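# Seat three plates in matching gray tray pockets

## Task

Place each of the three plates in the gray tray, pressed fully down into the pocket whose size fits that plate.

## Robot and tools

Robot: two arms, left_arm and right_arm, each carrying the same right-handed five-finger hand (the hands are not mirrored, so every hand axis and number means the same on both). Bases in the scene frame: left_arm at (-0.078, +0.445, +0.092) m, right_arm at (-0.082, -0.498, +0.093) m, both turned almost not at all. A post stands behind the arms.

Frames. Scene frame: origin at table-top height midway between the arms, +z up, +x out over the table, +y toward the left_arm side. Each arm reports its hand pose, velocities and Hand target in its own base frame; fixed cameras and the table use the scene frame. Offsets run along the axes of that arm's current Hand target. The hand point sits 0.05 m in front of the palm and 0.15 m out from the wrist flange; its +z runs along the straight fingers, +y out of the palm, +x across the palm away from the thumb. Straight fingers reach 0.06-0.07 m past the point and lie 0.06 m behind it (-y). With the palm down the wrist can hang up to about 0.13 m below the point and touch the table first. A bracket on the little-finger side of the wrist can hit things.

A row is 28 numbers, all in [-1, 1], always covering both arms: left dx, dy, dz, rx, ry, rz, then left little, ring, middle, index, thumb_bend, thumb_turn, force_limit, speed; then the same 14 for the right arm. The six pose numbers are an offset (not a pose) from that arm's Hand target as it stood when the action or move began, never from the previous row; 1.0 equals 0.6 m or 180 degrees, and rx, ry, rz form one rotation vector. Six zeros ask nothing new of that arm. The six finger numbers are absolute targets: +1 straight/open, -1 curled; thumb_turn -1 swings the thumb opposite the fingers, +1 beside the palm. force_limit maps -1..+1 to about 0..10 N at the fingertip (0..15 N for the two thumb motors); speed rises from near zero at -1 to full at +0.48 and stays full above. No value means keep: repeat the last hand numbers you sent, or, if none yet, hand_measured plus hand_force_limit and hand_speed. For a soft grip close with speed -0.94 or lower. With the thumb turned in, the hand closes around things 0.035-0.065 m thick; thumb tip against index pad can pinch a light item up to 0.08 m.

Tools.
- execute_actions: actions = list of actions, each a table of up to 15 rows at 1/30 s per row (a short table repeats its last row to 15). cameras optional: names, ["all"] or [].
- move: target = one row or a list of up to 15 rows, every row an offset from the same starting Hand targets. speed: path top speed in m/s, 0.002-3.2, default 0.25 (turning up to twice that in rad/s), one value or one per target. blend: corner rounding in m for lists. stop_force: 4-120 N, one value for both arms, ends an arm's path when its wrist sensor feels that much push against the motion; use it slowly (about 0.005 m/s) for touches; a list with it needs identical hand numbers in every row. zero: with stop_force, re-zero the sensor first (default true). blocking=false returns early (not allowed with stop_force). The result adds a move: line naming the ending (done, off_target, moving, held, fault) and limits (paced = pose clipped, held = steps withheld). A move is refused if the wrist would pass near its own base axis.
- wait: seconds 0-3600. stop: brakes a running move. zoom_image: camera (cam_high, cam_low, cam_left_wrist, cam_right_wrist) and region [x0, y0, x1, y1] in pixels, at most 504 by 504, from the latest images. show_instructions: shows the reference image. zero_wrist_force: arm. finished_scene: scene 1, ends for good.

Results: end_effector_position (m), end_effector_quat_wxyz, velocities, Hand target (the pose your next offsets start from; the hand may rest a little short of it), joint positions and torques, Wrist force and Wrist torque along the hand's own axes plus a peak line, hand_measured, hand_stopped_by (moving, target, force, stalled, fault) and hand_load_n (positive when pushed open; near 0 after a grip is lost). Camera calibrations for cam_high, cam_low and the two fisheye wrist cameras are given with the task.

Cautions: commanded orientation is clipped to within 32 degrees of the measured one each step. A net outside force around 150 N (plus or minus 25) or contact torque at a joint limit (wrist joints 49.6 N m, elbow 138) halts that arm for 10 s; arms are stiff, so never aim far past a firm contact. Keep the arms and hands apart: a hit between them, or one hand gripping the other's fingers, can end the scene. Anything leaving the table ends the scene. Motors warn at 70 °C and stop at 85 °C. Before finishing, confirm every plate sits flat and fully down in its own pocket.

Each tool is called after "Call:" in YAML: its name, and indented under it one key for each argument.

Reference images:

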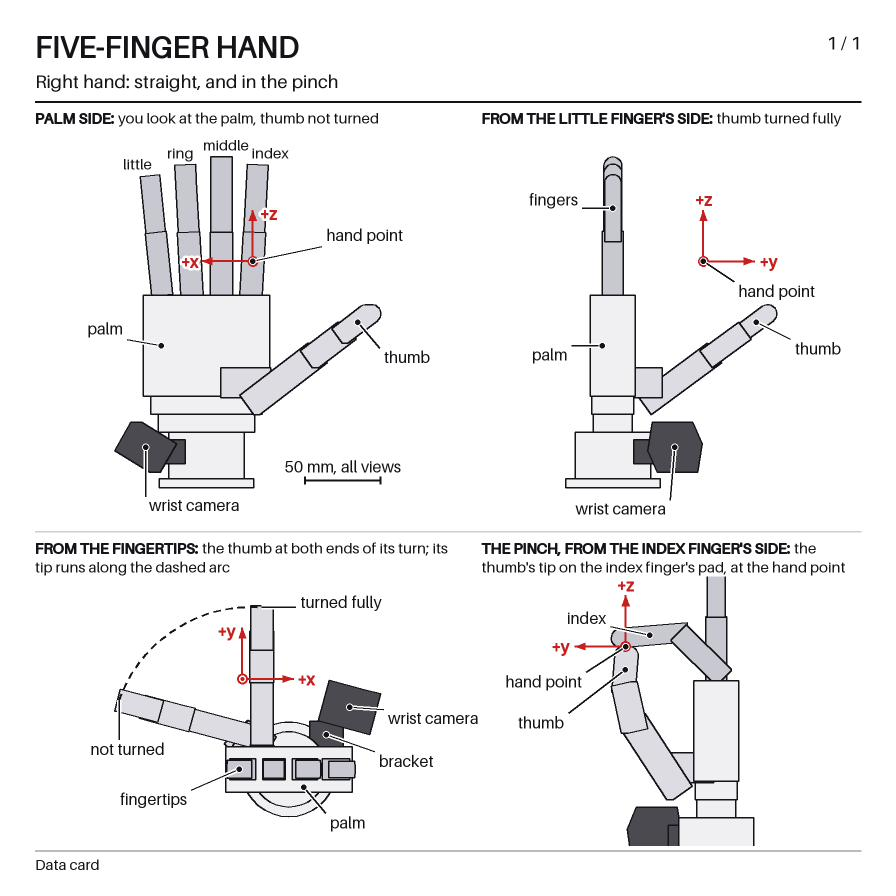

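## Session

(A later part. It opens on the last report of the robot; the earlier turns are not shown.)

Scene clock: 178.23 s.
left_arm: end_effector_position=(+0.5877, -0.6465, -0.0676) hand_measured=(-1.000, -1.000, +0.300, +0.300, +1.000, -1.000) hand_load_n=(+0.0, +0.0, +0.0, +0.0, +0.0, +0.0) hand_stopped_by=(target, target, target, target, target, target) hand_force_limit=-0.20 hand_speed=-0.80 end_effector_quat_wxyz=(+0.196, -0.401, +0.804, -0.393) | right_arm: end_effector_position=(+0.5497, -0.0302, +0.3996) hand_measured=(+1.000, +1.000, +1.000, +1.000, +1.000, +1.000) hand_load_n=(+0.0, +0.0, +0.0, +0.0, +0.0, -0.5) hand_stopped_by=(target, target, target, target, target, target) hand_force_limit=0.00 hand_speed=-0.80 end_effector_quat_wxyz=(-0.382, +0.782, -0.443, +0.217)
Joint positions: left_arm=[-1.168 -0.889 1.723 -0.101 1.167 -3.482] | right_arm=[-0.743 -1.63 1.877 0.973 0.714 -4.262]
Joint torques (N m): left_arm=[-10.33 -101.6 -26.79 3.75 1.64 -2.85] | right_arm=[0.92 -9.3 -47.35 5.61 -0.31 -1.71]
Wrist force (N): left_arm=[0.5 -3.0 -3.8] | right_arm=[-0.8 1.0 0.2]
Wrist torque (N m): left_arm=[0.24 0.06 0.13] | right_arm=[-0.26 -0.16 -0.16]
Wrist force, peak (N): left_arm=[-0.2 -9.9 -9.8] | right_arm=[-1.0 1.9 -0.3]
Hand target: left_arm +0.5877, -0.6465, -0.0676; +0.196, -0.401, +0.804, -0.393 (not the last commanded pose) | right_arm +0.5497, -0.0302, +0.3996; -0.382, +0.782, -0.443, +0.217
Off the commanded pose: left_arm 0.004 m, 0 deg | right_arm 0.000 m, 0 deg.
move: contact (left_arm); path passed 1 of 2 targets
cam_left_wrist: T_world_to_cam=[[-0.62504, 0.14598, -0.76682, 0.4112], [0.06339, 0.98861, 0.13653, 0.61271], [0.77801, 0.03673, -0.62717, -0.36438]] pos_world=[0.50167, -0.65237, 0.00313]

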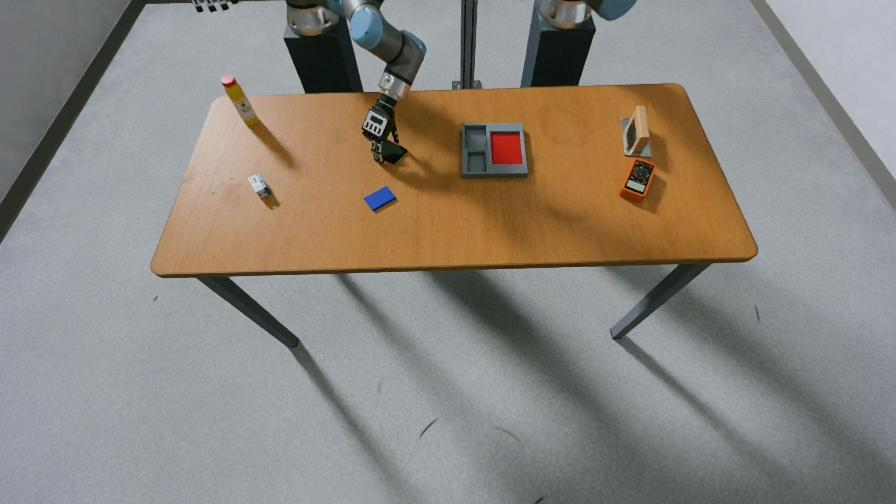

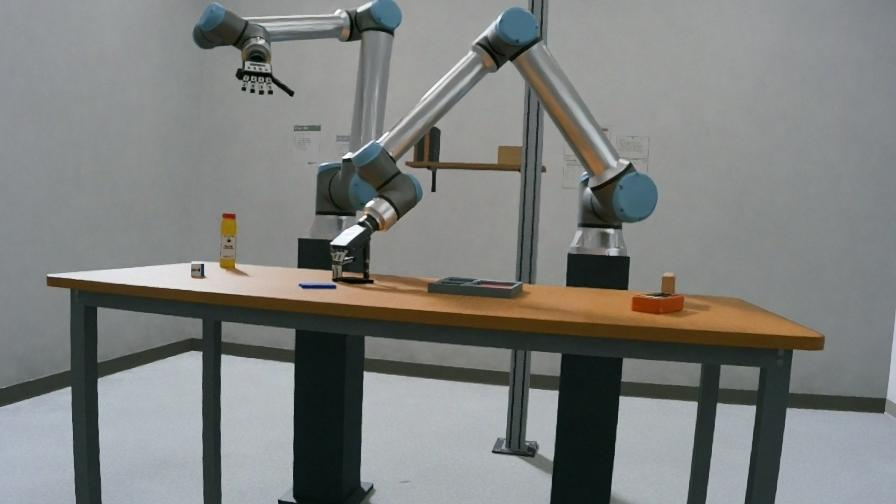

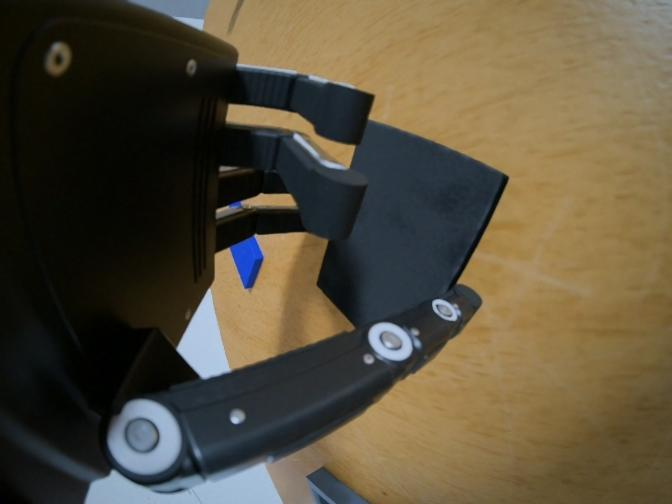

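Call:
move:
  target:
    - [0,-0.0026,-0.0021,0.0167,0,0,-1,-1,0.3,0.3,1,-1,-0.2,-0.8,0,0,0,0,0,0,1,1,1,1,1,1,0,-0.8]
  speed: 0.03

Call:
move:
  target:
    - [0,0.0067,0.0047,0,0,0,-1,-1,0.3,0.3,1,-1,-0.2,-0.8,0,0,0,0,0,0,1,1,1,1,1,1,0,-0.8]
  speed: 0.005
  stop_force: 4
  cameras: ["cam_high","cam_low","cam_left_wrist"]

Call:
zoom_image:
  camera: "cam_low"
  region: [310, 220, 400, 290]

Scene clock: 181.53 s.
left_arm: end_effector_position=(+0.5877, -0.6465, -0.0656) hand_measured=(-1.000, -1.000, +0.300, +0.300, +1.000, -1.000) hand_load_n=(+0.0, +0.5, +0.0, +0.0, +0.0, +0.0) hand_stopped_by=(target, target, target, target, target, target) hand_force_limit=-0.20 hand_speed=-0.80 end_effector_quat_wxyz=(+0.206, -0.396, +0.794, -0.414) | right_arm: end_effector_position=(+0.5497, -0.0302, +0.3996) hand_measured=(+1.000, +1.000, +1.000, +1.000, +1.000, +1.000) hand_load_n=(+0.0, +0.0, +0.0, +0.0, +0.0, +0.0) hand_stopped_by=(target, target, target, target, target, target) hand_force_limit=0.00 hand_speed=-0.80 end_effector_quat_wxyz=(-0.382, +0.782, -0.443, +0.217)
Joint positions: left_arm=[-1.176 -0.902 1.758 -0.174 1.143 -3.466] | right_arm=[-0.743 -1.63 1.877 0.973 0.714 -4.262]
Joint torques (N m): left_arm=[-10.23 -102.89 -19.12 -0.38 -3.58 3.12] | right_arm=[-1.03 -10.29 -47.92 5.65 -0.49 -1.67]
Wrist force (N): left_arm=[0.6 0.7 -0.9] | right_arm=[-1.1 1.3 0.2]
Wrist torque (N m): left_arm=[0.11 -0.08 0.06] | right_arm=[-0.23 -0.13 -0.17]
Wrist force, peak (N): left_arm=[1.0 -3.2 -4.0] | right_arm=[-0.8 1.9 0.4]
Hand target: left_arm +0.5877, -0.6465, -0.0656; +0.206, -0.396, +0.794, -0.414 | right_arm +0.5497, -0.0302, +0.3996; -0.382, +0.782, -0.443, +0.217
Off the commanded pose: left_arm 0.000 m, 0 deg | right_arm 0.000 m, 0 deg.
move: done

Scene clock: 183.67 s.
left_arm: end_effector_position=(+0.5877, -0.6465, -0.0696) hand_measured=(-1.000, -1.000, +0.300, +0.300, +1.000, -1.000) hand_load_n=(+0.0, +0.0, +0.0, +0.0, +0.0, +0.0) hand_stopped_by=(target, target, target, target, target, target) hand_force_limit=-0.20 hand_speed=-0.80 end_effector_quat_wxyz=(+0.206, -0.396, +0.794, -0.414) | right_arm: end_effector_position=(+0.5497, -0.0302, +0.3996) hand_measured=(+1.000, +1.000, +1.000, +1.000, +1.000, +1.000) hand_load_n=(+0.0, +0.0, +0.0, +0.0, +0.0, +0.0) hand_stopped_by=(target, target, target, target, target, target) hand_force_limit=0.00 hand_speed=-0.80 end_effector_quat_wxyz=(-0.382, +0.782, -0.443, +0.217)
Joint positions: left_arm=[-1.176 -0.897 1.758 -0.18 1.143 -3.466] | right_arm=[-0.743 -1.63 1.877 0.973 0.714 -4.262]
Joint torques (N m): left_arm=[-9.02 -98.39 -24.74 3.71 0.83 2.58] | right_arm=[-3.58 -9.09 -48.32 5.55 -0.64 -1.51]
Wrist force (N): left_arm=[0.8 -3.6 -4.0] | right_arm=[-0.9 1.2 0.1]
Wrist torque (N m): left_arm=[0.20 -0.04 -0.03] | right_arm=[-0.23 -0.16 -0.15]
Wrist force, peak (N): left_arm=[0.6 -6.7 -7.3] | right_arm=[-1.3 1.7 0.1]
Hand target: left_arm +0.5877, -0.6465, -0.0696; +0.206, -0.396, +0.794, -0.414 (not the last commanded pose) | right_arm +0.5497, -0.0302, +0.3996; -0.382, +0.782, -0.443, +0.217
Off the commanded pose: left_arm 0.001 m, 0 deg | right_arm 0.000 m, 0 deg.
move: contact (left_arm)
cam_left_wrist: T_world_to_cam=[[-0.59226, 0.12136, -0.79655, 0.37246], [0.05833, 0.99246, 0.10784, 0.61647], [0.80363, 0.0174, -0.59488, -0.39096]] pos_world=[0.49882, -0.65022, -0.00236]

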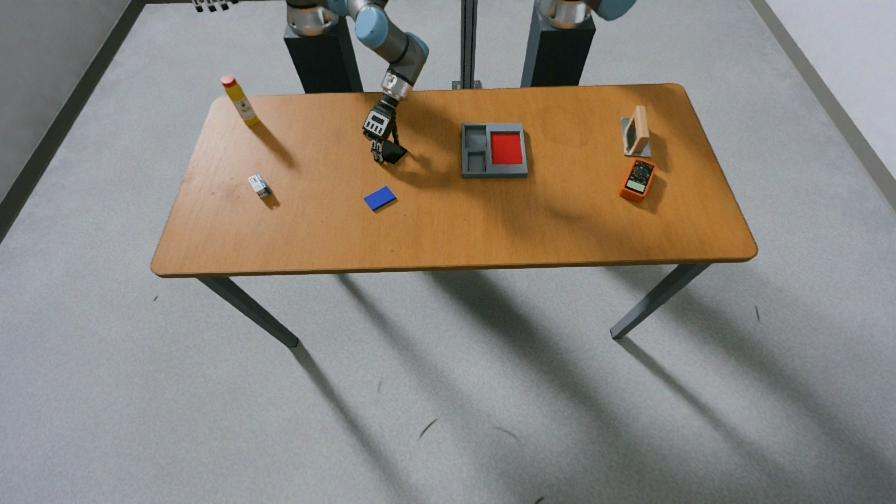

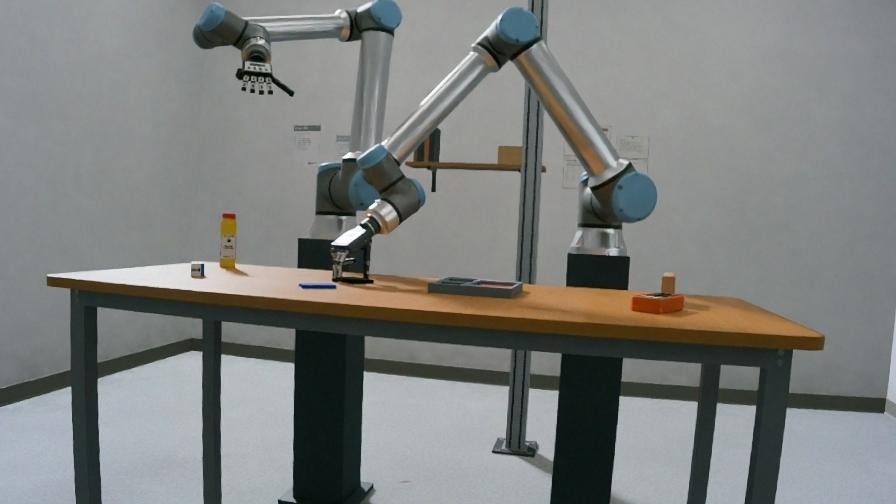

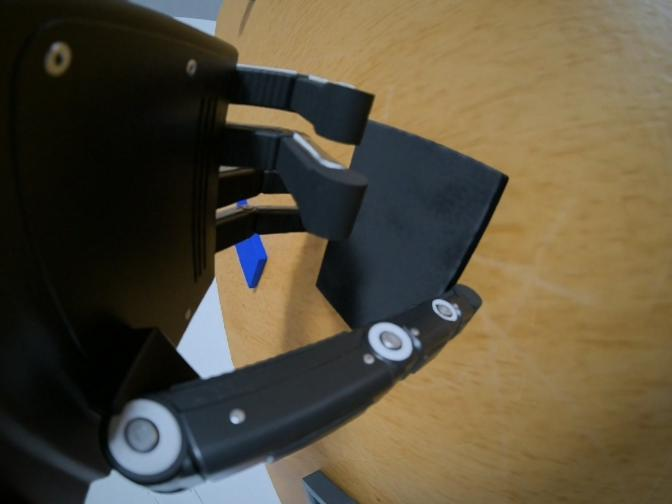

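Scaled by 5.600 from the camera's image (finer frame: 1280x720).

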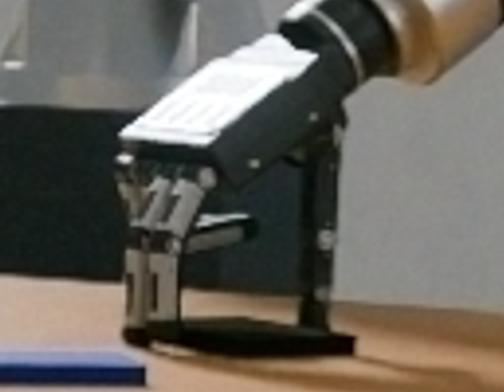

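Call:
move:
  target:
    - [0,-0.0014,-0.0010,0,0,0,-1,-1,0.3,0.3,1,-1,-0.2,-0.94,0,0,0,0,0,0,1,1,1,1,1,1,0,-0.8]
    - [0,-0.0014,-0.0010,0,0,0,-1,-1,-0.15,-0.15,1,-1,-0.2,-0.94,0,0,0,0,0,0,1,1,1,1,1,1,0,-0.8]
  speed: 0.01
  cameras: ["cam_high","cam_low","cam_left_wrist"]

Call:
zoom_image:
  camera: "cam_low"
  region: [310, 220, 400, 290]

Call:
zoom_image:
  camera: "cam_high"
  region: [350, 105, 430, 175]

Scene clock: 187.03 s.
left_arm: end_effector_position=(+0.5877, -0.6465, -0.0686) hand_measured=(-1.000, -1.000, +0.126, +0.104, +1.000, -1.000) hand_load_n=(+0.0, +0.0, +4.0, +4.5, +0.5, +0.0) hand_stopped_by=(target, target, force, force, target, target) hand_force_limit=-0.20 hand_speed=-0.94 end_effector_quat_wxyz=(+0.206, -0.396, +0.794, -0.414) | right_arm: end_effector_position=(+0.5497, -0.0302, +0.3996) hand_measured=(+1.000, +1.000, +1.000, +1.000, +1.000, +1.000) hand_load_n=(+0.0, +0.0, +0.0, +0.0, +0.0, +0.0) hand_stopped_by=(target, target, target, target, target, target) hand_force_limit=0.00 hand_speed=-0.80 end_effector_quat_wxyz=(-0.382, +0.782, -0.443, +0.217)
Joint positions: left_arm=[-1.176 -0.898 1.758 -0.179 1.143 -3.466] | right_arm=[-0.743 -1.63 1.877 0.973 0.714 -4.262]
Joint torques (N m): left_arm=[-12.42 -103.82 -36.11 3.31 0.61 0.48] | right_arm=[-3.79 -9.58 -47.45 5.59 -1.03 -1.47]
Wrist force (N): left_arm=[0.5 0.6 -0.5] | right_arm=[-0.6 1.5 -0.1]
Wrist torque (N m): left_arm=[0.05 -0.06 0.04] | right_arm=[-0.17 -0.19 -0.14]
Wrist force, peak (N): left_arm=[0.5 -3.5 -4.1] | right_arm=[-0.7 1.9 0.3]
Hand target: left_arm +0.5877, -0.6465, -0.0686; +0.206, -0.396, +0.794, -0.414 | right_arm +0.5497, -0.0302, +0.3996; -0.382, +0.782, -0.443, +0.217
Off the commanded pose: left_arm 0.000 m, 0 deg | right_arm 0.000 m, 0 deg.
move: done
cam_left_wrist: T_world_to_cam=[[-0.59227, 0.12128, -0.79656, 0.37321], [0.05828, 0.99247, 0.10777, 0.61639], [0.80363, 0.0174, -0.59487, -0.39036]] pos_world=[0.49882, -0.65021, -0.00136]

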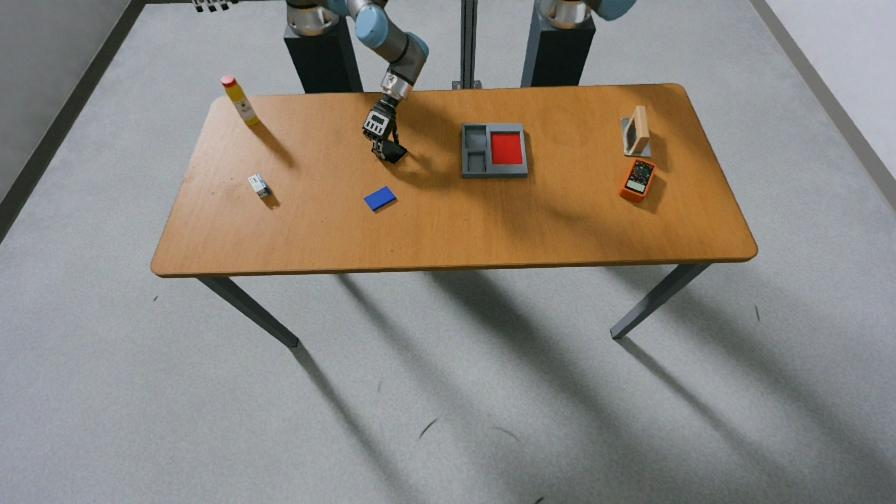

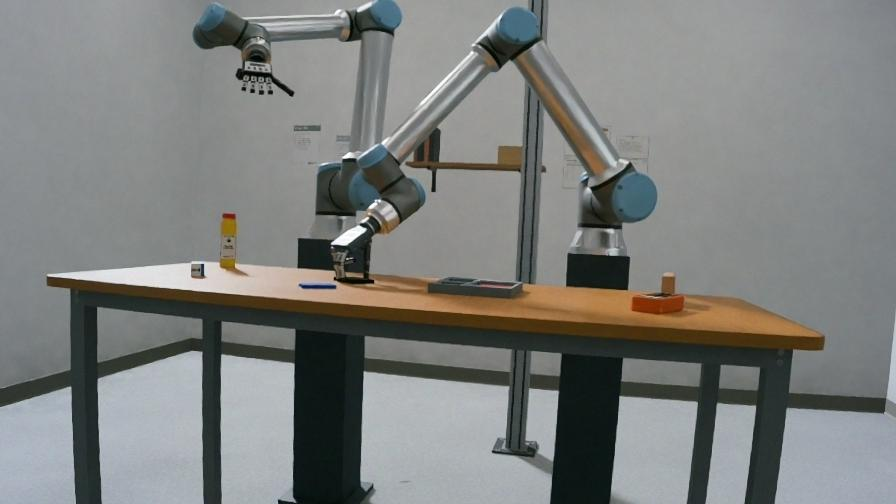

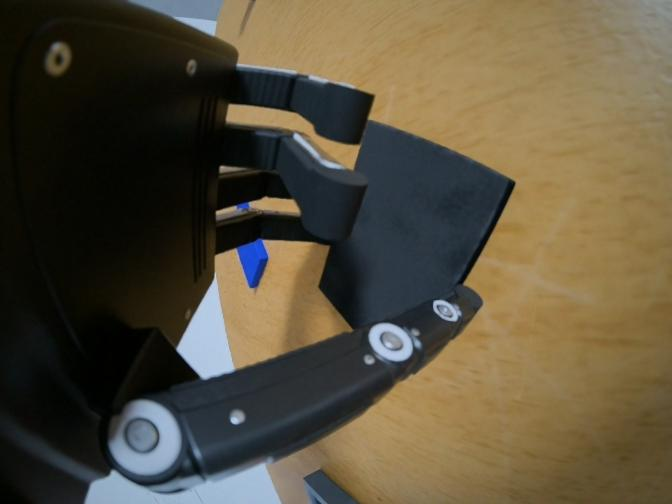

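Scaled by 5.600 from the camera's image (finer frame: 1280x720).

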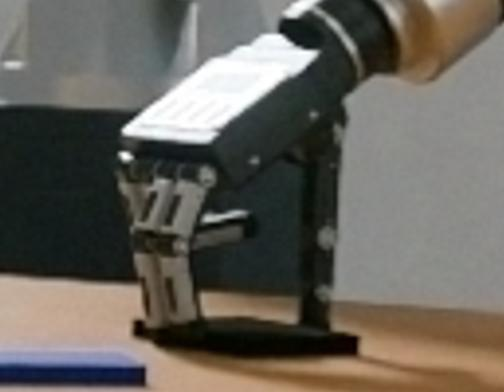

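Scaled by 6.300 from the camera's image (finer frame: 1280x720).

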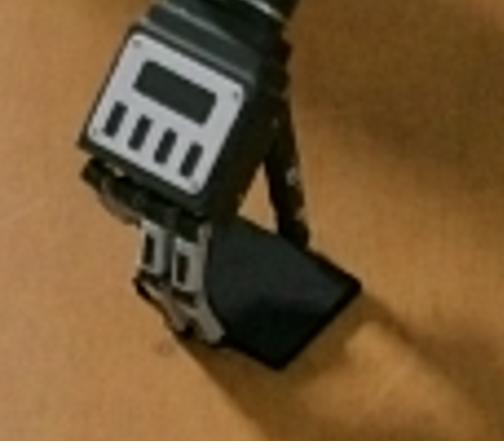

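Call:
move:
  target:
    - [0,-0.0819,-0.0574,0,0,0,-1,-1,-0.15,-0.15,1,-1,-0.2,-0.94,0,0,0,0,0,0,1,1,1,1,1,1,0,-0.8]
  speed: 0.04
  cameras: ["cam_high","cam_low","cam_left_wrist"]

Call:
zoom_image:
  camera: "cam_low"
  region: [310, 210, 400, 290]

Call:
zoom_image:
  camera: "cam_left_wrist"
  region: [200, 80, 560, 450]

Scene clock: 189.73 s.
left_arm: end_effector_position=(+0.5877, -0.6465, -0.0087) hand_measured=(-1.000, -1.000, +0.126, +0.104, +1.000, -1.000) hand_load_n=(+0.0, +0.0, +4.0, +4.5, +0.5, +0.0) hand_stopped_by=(target, target, force, force, target, target) hand_force_limit=-0.20 hand_speed=-0.94 end_effector_quat_wxyz=(+0.206, -0.396, +0.794, -0.414) | right_arm: end_effector_position=(+0.5497, -0.0302, +0.3996) hand_measured=(+1.000, +1.000, +1.000, +1.000, +1.000, +1.000) hand_load_n=(+0.0, +0.0, +0.0, +0.0, -0.5, +0.0) hand_stopped_by=(target, target, target, target, target, target) hand_force_limit=0.00 hand_speed=-0.80 end_effector_quat_wxyz=(-0.382, +0.782, -0.443, +0.217)
Joint positions: left_arm=[-1.176 -0.971 1.745 -0.093 1.143 -3.466] | right_arm=[-0.743 -1.63 1.877 0.973 0.714 -4.262]
Joint torques (N m): left_arm=[-10.91 -103.75 -38.65 3.01 -2.24 1.54] | right_arm=[-5.48 -10.21 -47.43 5.47 -1.35 -1.46]
Wrist force (N): left_arm=[0.1 1.1 0.0] | right_arm=[-0.9 1.7 0.1]
Wrist torque (N m): left_arm=[0.08 0.00 0.02] | right_arm=[-0.16 -0.14 -0.15]
Wrist force, peak (N): left_arm=[0.8 1.3 -0.3] | right_arm=[-0.9 2.0 0.1]
Hand target: left_arm +0.5877, -0.6465, -0.0086; +0.206, -0.396, +0.794, -0.414 | right_arm +0.5497, -0.0302, +0.3996; -0.382, +0.782, -0.443, +0.217
Off the commanded pose: left_arm 0.000 m, 0 deg | right_arm 0.000 m, 0 deg.
move: done
cam_left_wrist: T_world_to_cam=[[-0.59227, 0.12128, -0.79656, 0.42095], [0.05828, 0.99247, 0.10777, 0.60993], [0.80363, 0.0174, -0.59487, -0.35459]] pos_world=[0.49872, -0.65021, 0.05864]

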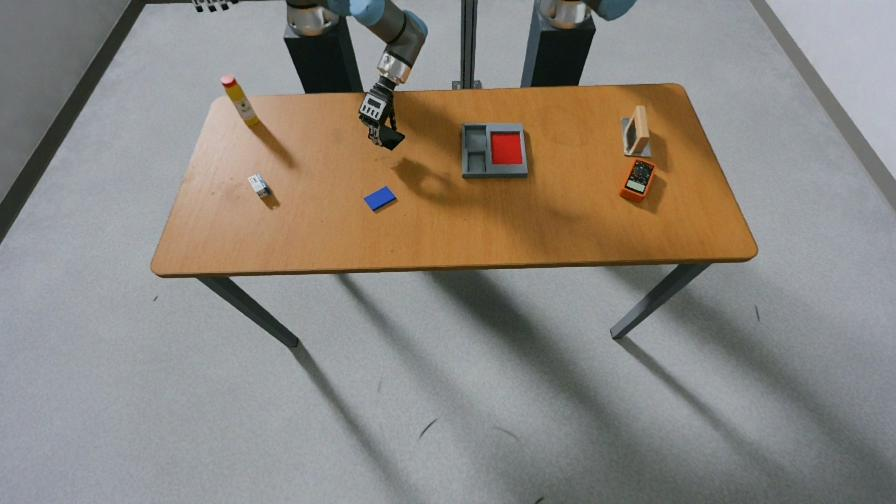

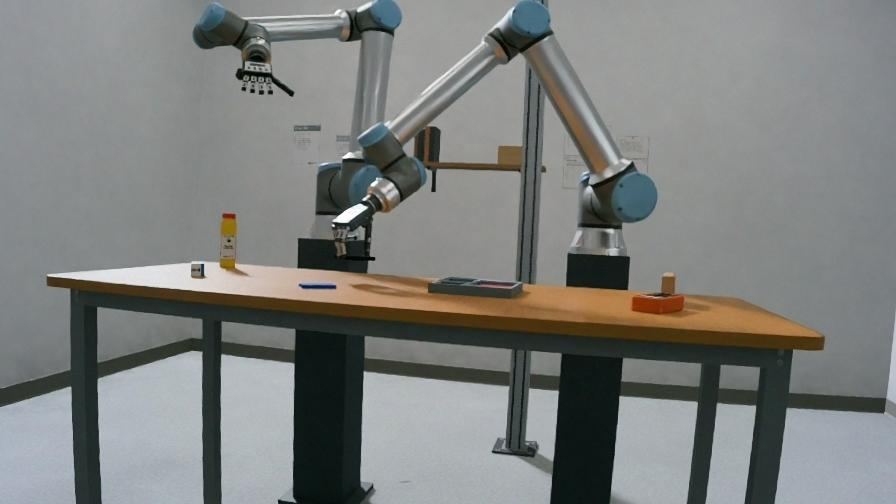

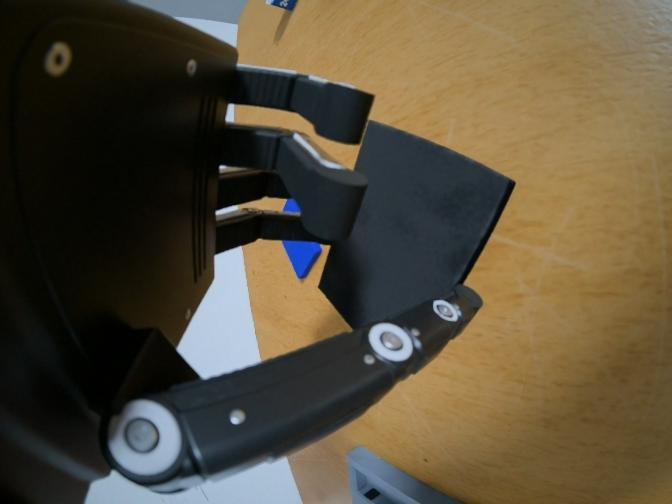

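Scaled by 5.600 from the camera's image (finer frame: 1280x720).

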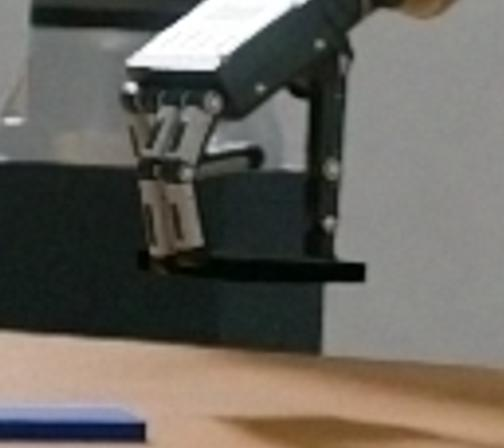

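Scaled by 1.362 from the camera's image (finer frame: 960x720).

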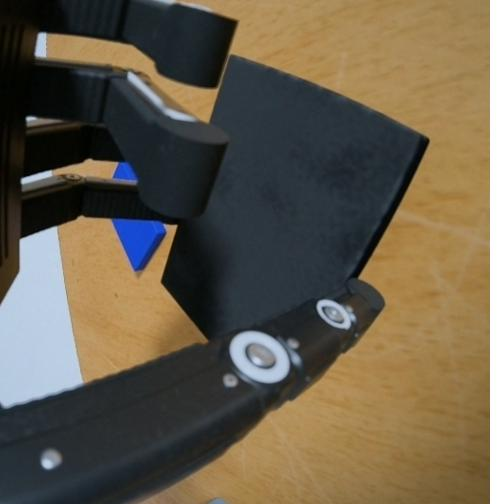

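Call:
move:
  target:
    - [-0.3215,0.1582,-0.2800,0,0.2512,0.1759,-1,-1,-0.15,-0.15,1,-1,-0.2,-0.94,0,0,0,0,0,0,1,1,1,1,1,1,0,-0.8]
    - [-0.3215,0.2155,-0.2398,0,0.2512,0.1759,-1,-1,-0.15,-0.15,1,-1,-0.2,-0.94,0,0,0,0,0,0,1,1,1,1,1,1,0,-0.8]
  speed: [0.15, 0.06]
  cameras: ["cam_high","cam_low","cam_left_wrist"]

Call:
zoom_image:
  camera: "cam_high"
  region: [455, 110, 535, 185]

Call:
zoom_image:
  camera: "cam_left_wrist"
  region: [270, 50, 672, 504]

Call:
zoom_image:
  camera: "cam_low"
  region: [420, 230, 530, 310]

Scene clock: 199.33 s.
left_arm: end_effector_position=(+0.5504, -0.3769, -0.0321) hand_measured=(-1.000, -1.000, +0.126, +0.104, +1.000, -1.000) hand_load_n=(+0.5, +0.0, +4.0, +4.5, +0.5, +0.0) hand_stopped_by=(target, target, force, force, target, target) hand_force_limit=-0.20 hand_speed=-0.94 end_effector_quat_wxyz=(-0.009, +0.017, +0.887, -0.462) | right_arm: end_effector_position=(+0.5497, -0.0302, +0.3996) hand_measured=(+1.000, +1.000, +1.000, +1.000, +1.000, +1.000) hand_load_n=(+0.0, +0.0, +0.0, +0.0, +0.0, +0.0) hand_stopped_by=(target, target, target, target, target, target) hand_force_limit=0.00 hand_speed=-0.80 end_effector_quat_wxyz=(-0.382, +0.782, -0.443, +0.217)
Joint positions: left_arm=[-0.665 -1.064 2.026 -0.089 2.297 -2.472] | right_arm=[-0.743 -1.63 1.877 0.973 0.714 -4.262]
Joint torques (N m): left_arm=[9.22 -46.87 -14.77 0.6 3.56 -0.66] | right_arm=[-6.89 -10.05 -48 5.13 -1.54 -1.26]
Wrist force (N): left_arm=[0.3 1.1 -0.3] | right_arm=[-1.2 1.4 -0.1]
Wrist torque (N m): left_arm=[0.12 -0.01 0.05] | right_arm=[-0.20 -0.11 -0.18]
Wrist force, peak (N): left_arm=[0.5 1.4 -0.2] | right_arm=[-0.9 1.8 0.1]
Hand target: left_arm +0.5504, -0.3769, -0.0322; -0.009, +0.017, +0.887, -0.462 | right_arm +0.5497, -0.0302, +0.3996; -0.382, +0.782, -0.443, +0.217
Off the commanded pose: left_arm 0.000 m, 0 deg | right_arm 0.000 m, 0 deg.
move: done
cam_left_wrist: T_world_to_cam=[[-0.23773, 0.55559, -0.79674, 0.316], [0.84816, 0.51851, 0.1085, -0.26632], [0.47341, -0.64997, -0.5945, -0.413]] pos_world=[0.49653, -0.30591, 0.03514]

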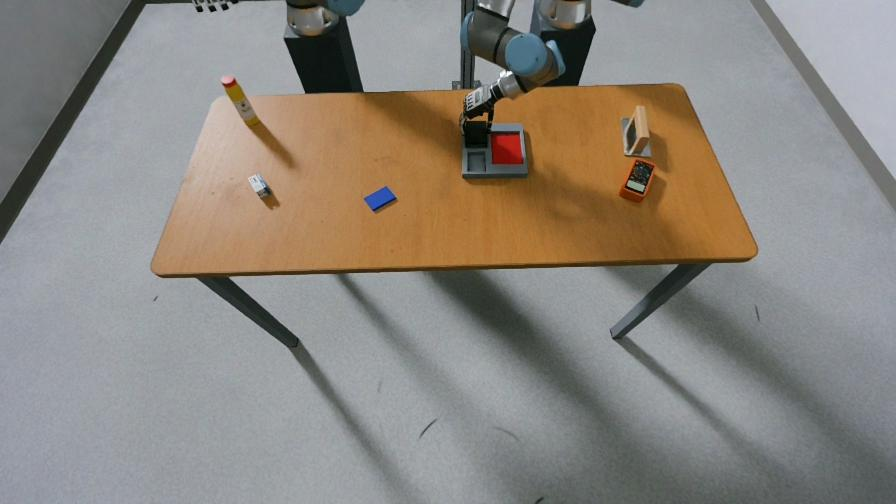

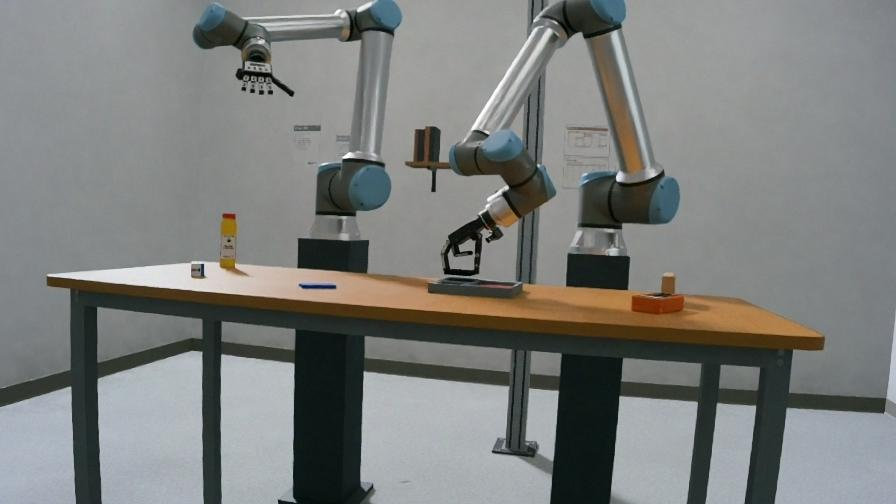

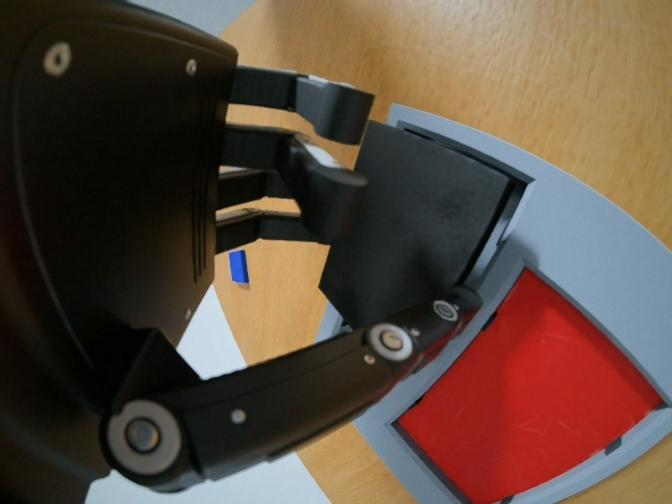

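Scaled by 6.300 from the camera's image (finer frame: 1280x720).

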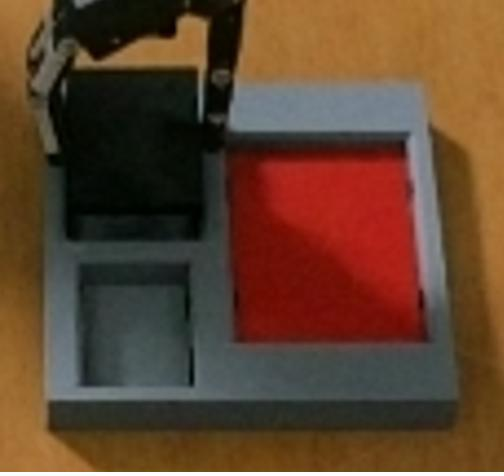

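Scaled by 1.110 from the camera's image (finer frame: 960x720).

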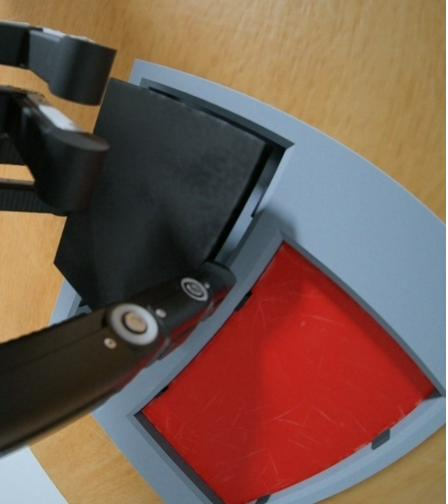

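Scaled by 4.582 from the camera's image (finer frame: 1280x720).

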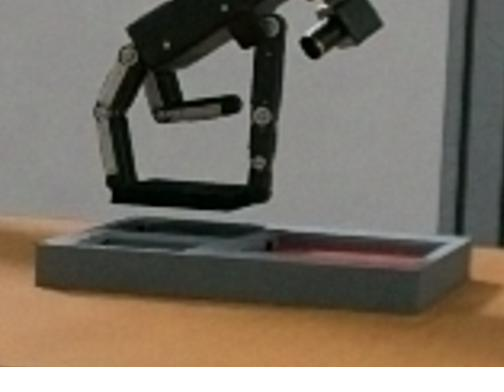

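Call:
move:
  target:
    - [0.0050,0.0165,0.0108,0,0,0,-1,-1,-0.15,-0.15,1,-1,-0.2,-0.94,0,0,0,0,0,0,1,1,1,1,1,1,0,-0.8]
  speed: 0.02
  stop_force: 5
  cameras: ["cam_high","cam_low","cam_left_wrist"]

Call:
zoom_image:
  camera: "cam_high"
  region: [458, 118, 498, 153]

Call:
zoom_image:
  camera: "cam_left_wrist"
  region: [380, 80, 600, 330]

Call:
zoom_image:
  camera: "cam_low"
  region: [420, 250, 500, 310]

Scene clock: 207.87 s.
left_arm: end_effector_position=(+0.5474, -0.3764, -0.0440) hand_measured=(-1.000, -1.000, +0.126, +0.104, +1.000, -1.000) hand_load_n=(+0.0, +0.0, +4.0, +4.5, +0.5, +0.0) hand_stopped_by=(target, target, force, force, target, target) hand_force_limit=-0.20 hand_speed=-0.94 end_effector_quat_wxyz=(-0.009, +0.017, +0.887, -0.462) | right_arm: end_effector_position=(+0.5497, -0.0302, +0.3996) hand_measured=(+1.000, +1.000, +1.000, +1.000, +1.000, +1.000) hand_load_n=(+0.0, +0.0, +0.0, -0.5, +0.0, +0.0) hand_stopped_by=(target, target, target, target, target, target) hand_force_limit=0.00 hand_speed=-0.80 end_effector_quat_wxyz=(-0.382, +0.782, -0.443, +0.217)
Joint positions: left_arm=[-0.667 -1.049 2.035 -0.114 2.295 -2.474] | right_arm=[-0.743 -1.63 1.877 0.973 0.714 -4.262]
Joint torques (N m): left_arm=[-11.93 -46.81 -13.86 0.43 -2.01 -2.99] | right_arm=[-6.7 -10.11 -47.3 5.47 -2.23 -1.21]
Wrist force (N): left_arm=[0.5 0.5 -0.1] | right_arm=[-0.8 1.5 0.2]
Wrist torque (N m): left_arm=[0.01 -0.05 0.23] | right_arm=[-0.20 -0.16 -0.15]
Wrist force, peak (N): left_arm=[0.5 1.2 0.0] | right_arm=[-1.0 2.0 -0.5]
Hand target: left_arm +0.5474, -0.3764, -0.0440; -0.009, +0.017, +0.887, -0.462 | right_arm +0.5497, -0.0302, +0.3996; -0.382, +0.782, -0.443, +0.217
Off the commanded pose: left_arm 0.000 m, 0 deg | right_arm 0.000 m, 0 deg.
move: done
cam_left_wrist: T_world_to_cam=[[-0.23785, 0.55552, -0.79676, 0.30562], [0.84812, 0.51859, 0.1084, -0.26265], [0.47341, -0.64997, -0.59449, -0.4184]] pos_world=[0.49353, -0.30551, 0.02324]

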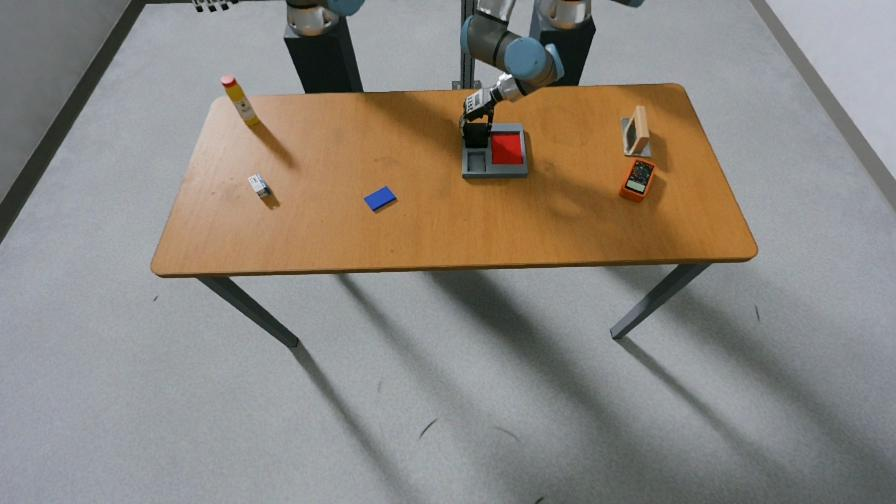

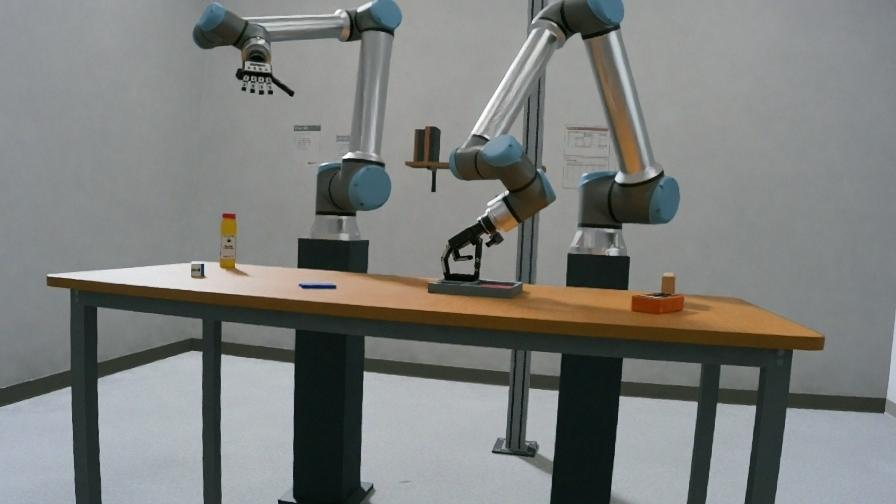

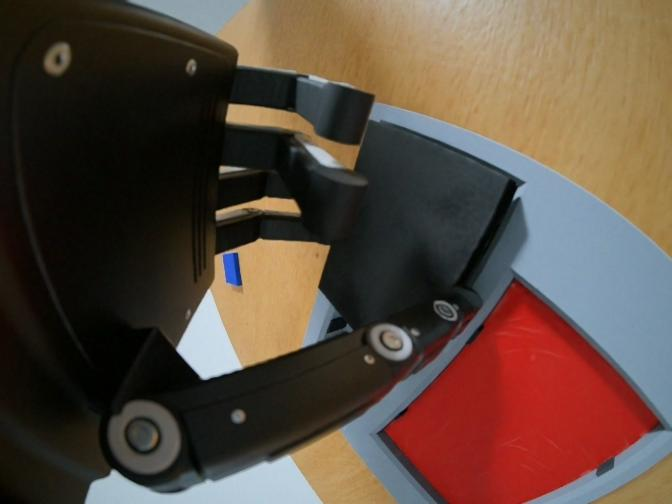

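Scaled by 12.600 from the camera's image (finer frame: 1280x720).

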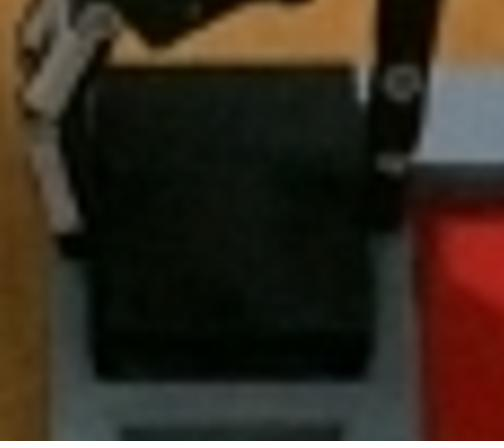

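Scaled by 2.016 from the camera's image (finer frame: 960x720).

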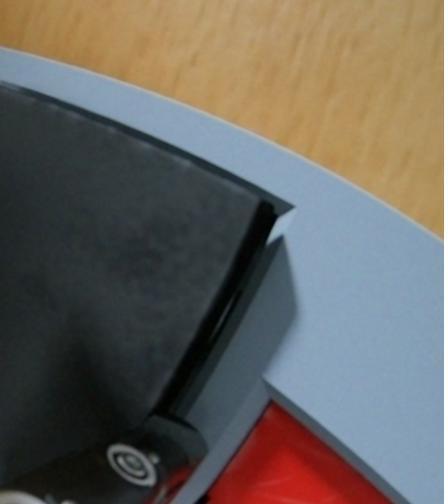

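Scaled by 6.300 from the camera's image (finer frame: 1280x720).

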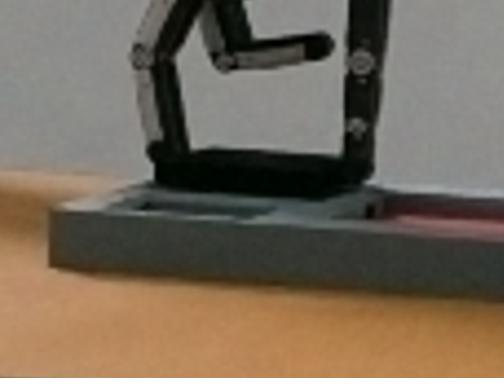

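Call:
move:
  target:
    - [0,0,0,0,0,0,-1,-1,0.145,0.123,1,-1,-0.2,-0.96,0,0,0,0,0,0,1,1,1,1,1,1,0,-0.8]
  cameras: ["cam_low","cam_left_wrist"]

Call:
zoom_image:
  camera: "cam_left_wrist"
  region: [380, 80, 600, 330]

Call:
zoom_image:
  camera: "cam_low"
  region: [420, 250, 500, 310]

Scene clock: 212.23 s.
left_arm: end_effector_position=(+0.5474, -0.3764, -0.0440) hand_measured=(-1.000, -1.000, +0.146, +0.124, +1.000, -1.000) hand_load_n=(+0.0, +0.0, +0.0, +0.0, +0.0, +0.0) hand_stopped_by=(target, target, target, target, target, target) hand_force_limit=-0.20 hand_speed=-0.96 end_effector_quat_wxyz=(-0.009, +0.017, +0.887, -0.462) | right_arm: end_effector_position=(+0.5497, -0.0302, +0.3996) hand_measured=(+1.000, +1.000, +1.000, +1.000, +1.000, +1.000) hand_load_n=(+0.0, -0.5, +0.0, +0.0, -0.5, +0.0) hand_stopped_by=(target, target, target, target, target, target) hand_force_limit=0.00 hand_speed=-0.80 end_effector_quat_wxyz=(-0.382, +0.782, -0.443, +0.217)
Joint positions: left_arm=[-0.667 -1.049 2.035 -0.114 2.295 -2.474] | right_arm=[-0.743 -1.63 1.877 0.973 0.714 -4.262]
Joint torques (N m): left_arm=[-11.09 -47.76 -14.1 0.43 -1.98 -3.02] | right_arm=[-6.63 -9.95 -48.39 5.27 -2.12 -1.04]
Wrist force (N): left_arm=[0.4 -0.5 -0.3] | right_arm=[-0.4 1.5 -0.2]
Wrist torque (N m): left_arm=[-0.08 -0.03 0.21] | right_arm=[-0.17 -0.21 -0.12]
Wrist force, peak (N): left_arm=[0.5 1.2 0.2] | right_arm=[-0.8 2.0 0.1]
Hand target: left_arm +0.5474, -0.3764, -0.0440; -0.009, +0.017, +0.887, -0.462 | right_arm +0.5497, -0.0302, +0.3996; -0.382, +0.782, -0.443, +0.217
Off the commanded pose: left_arm 0.000 m, 0 deg | right_arm 0.000 m, 0 deg.
move: done
cam_left_wrist: T_world_to_cam=[[-0.23785, 0.55552, -0.79676, 0.30562], [0.84812, 0.51859, 0.1084, -0.26265], [0.47341, -0.64997, -0.59449, -0.4184]] pos_world=[0.49353, -0.30551, 0.02324]

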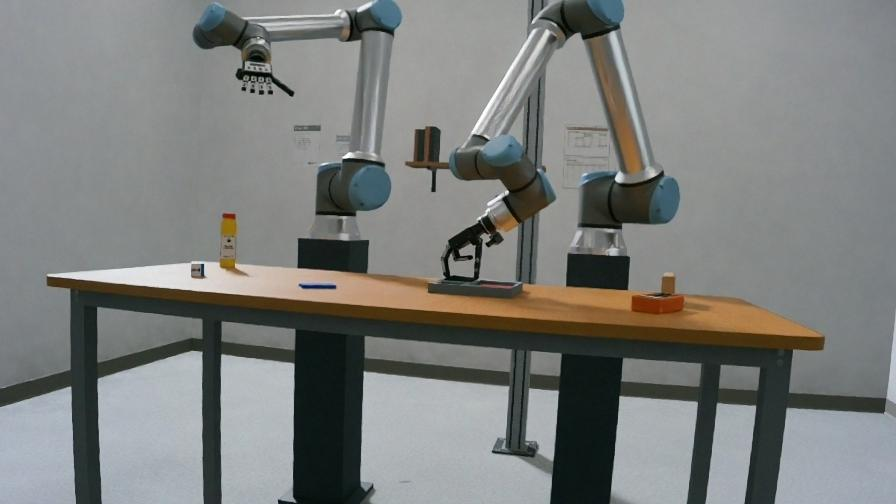

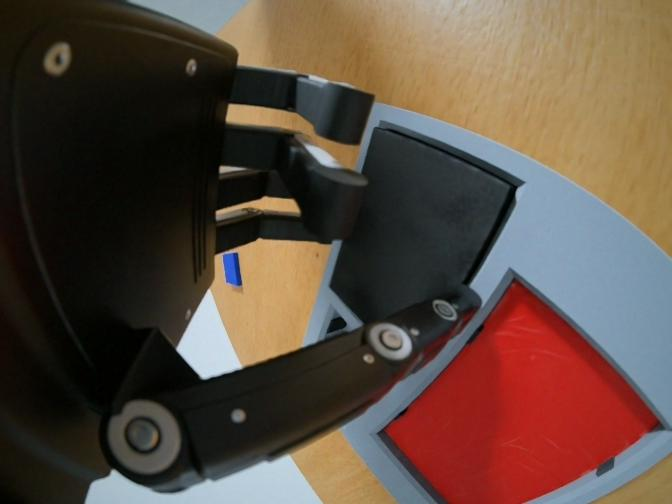

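Scaled by 2.016 from the camera's image (finer frame: 960x720).

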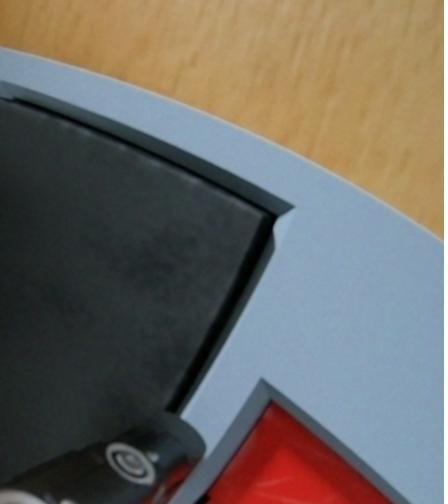

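Scaled by 6.300 from the camera's image (finer frame: 1280x720).

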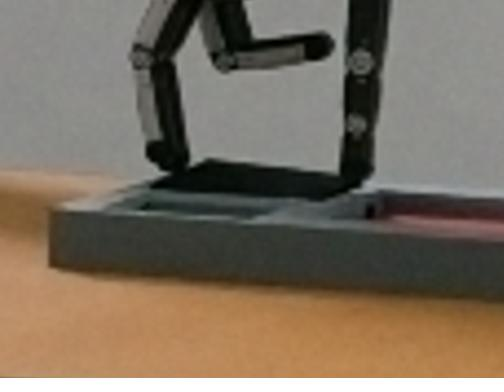

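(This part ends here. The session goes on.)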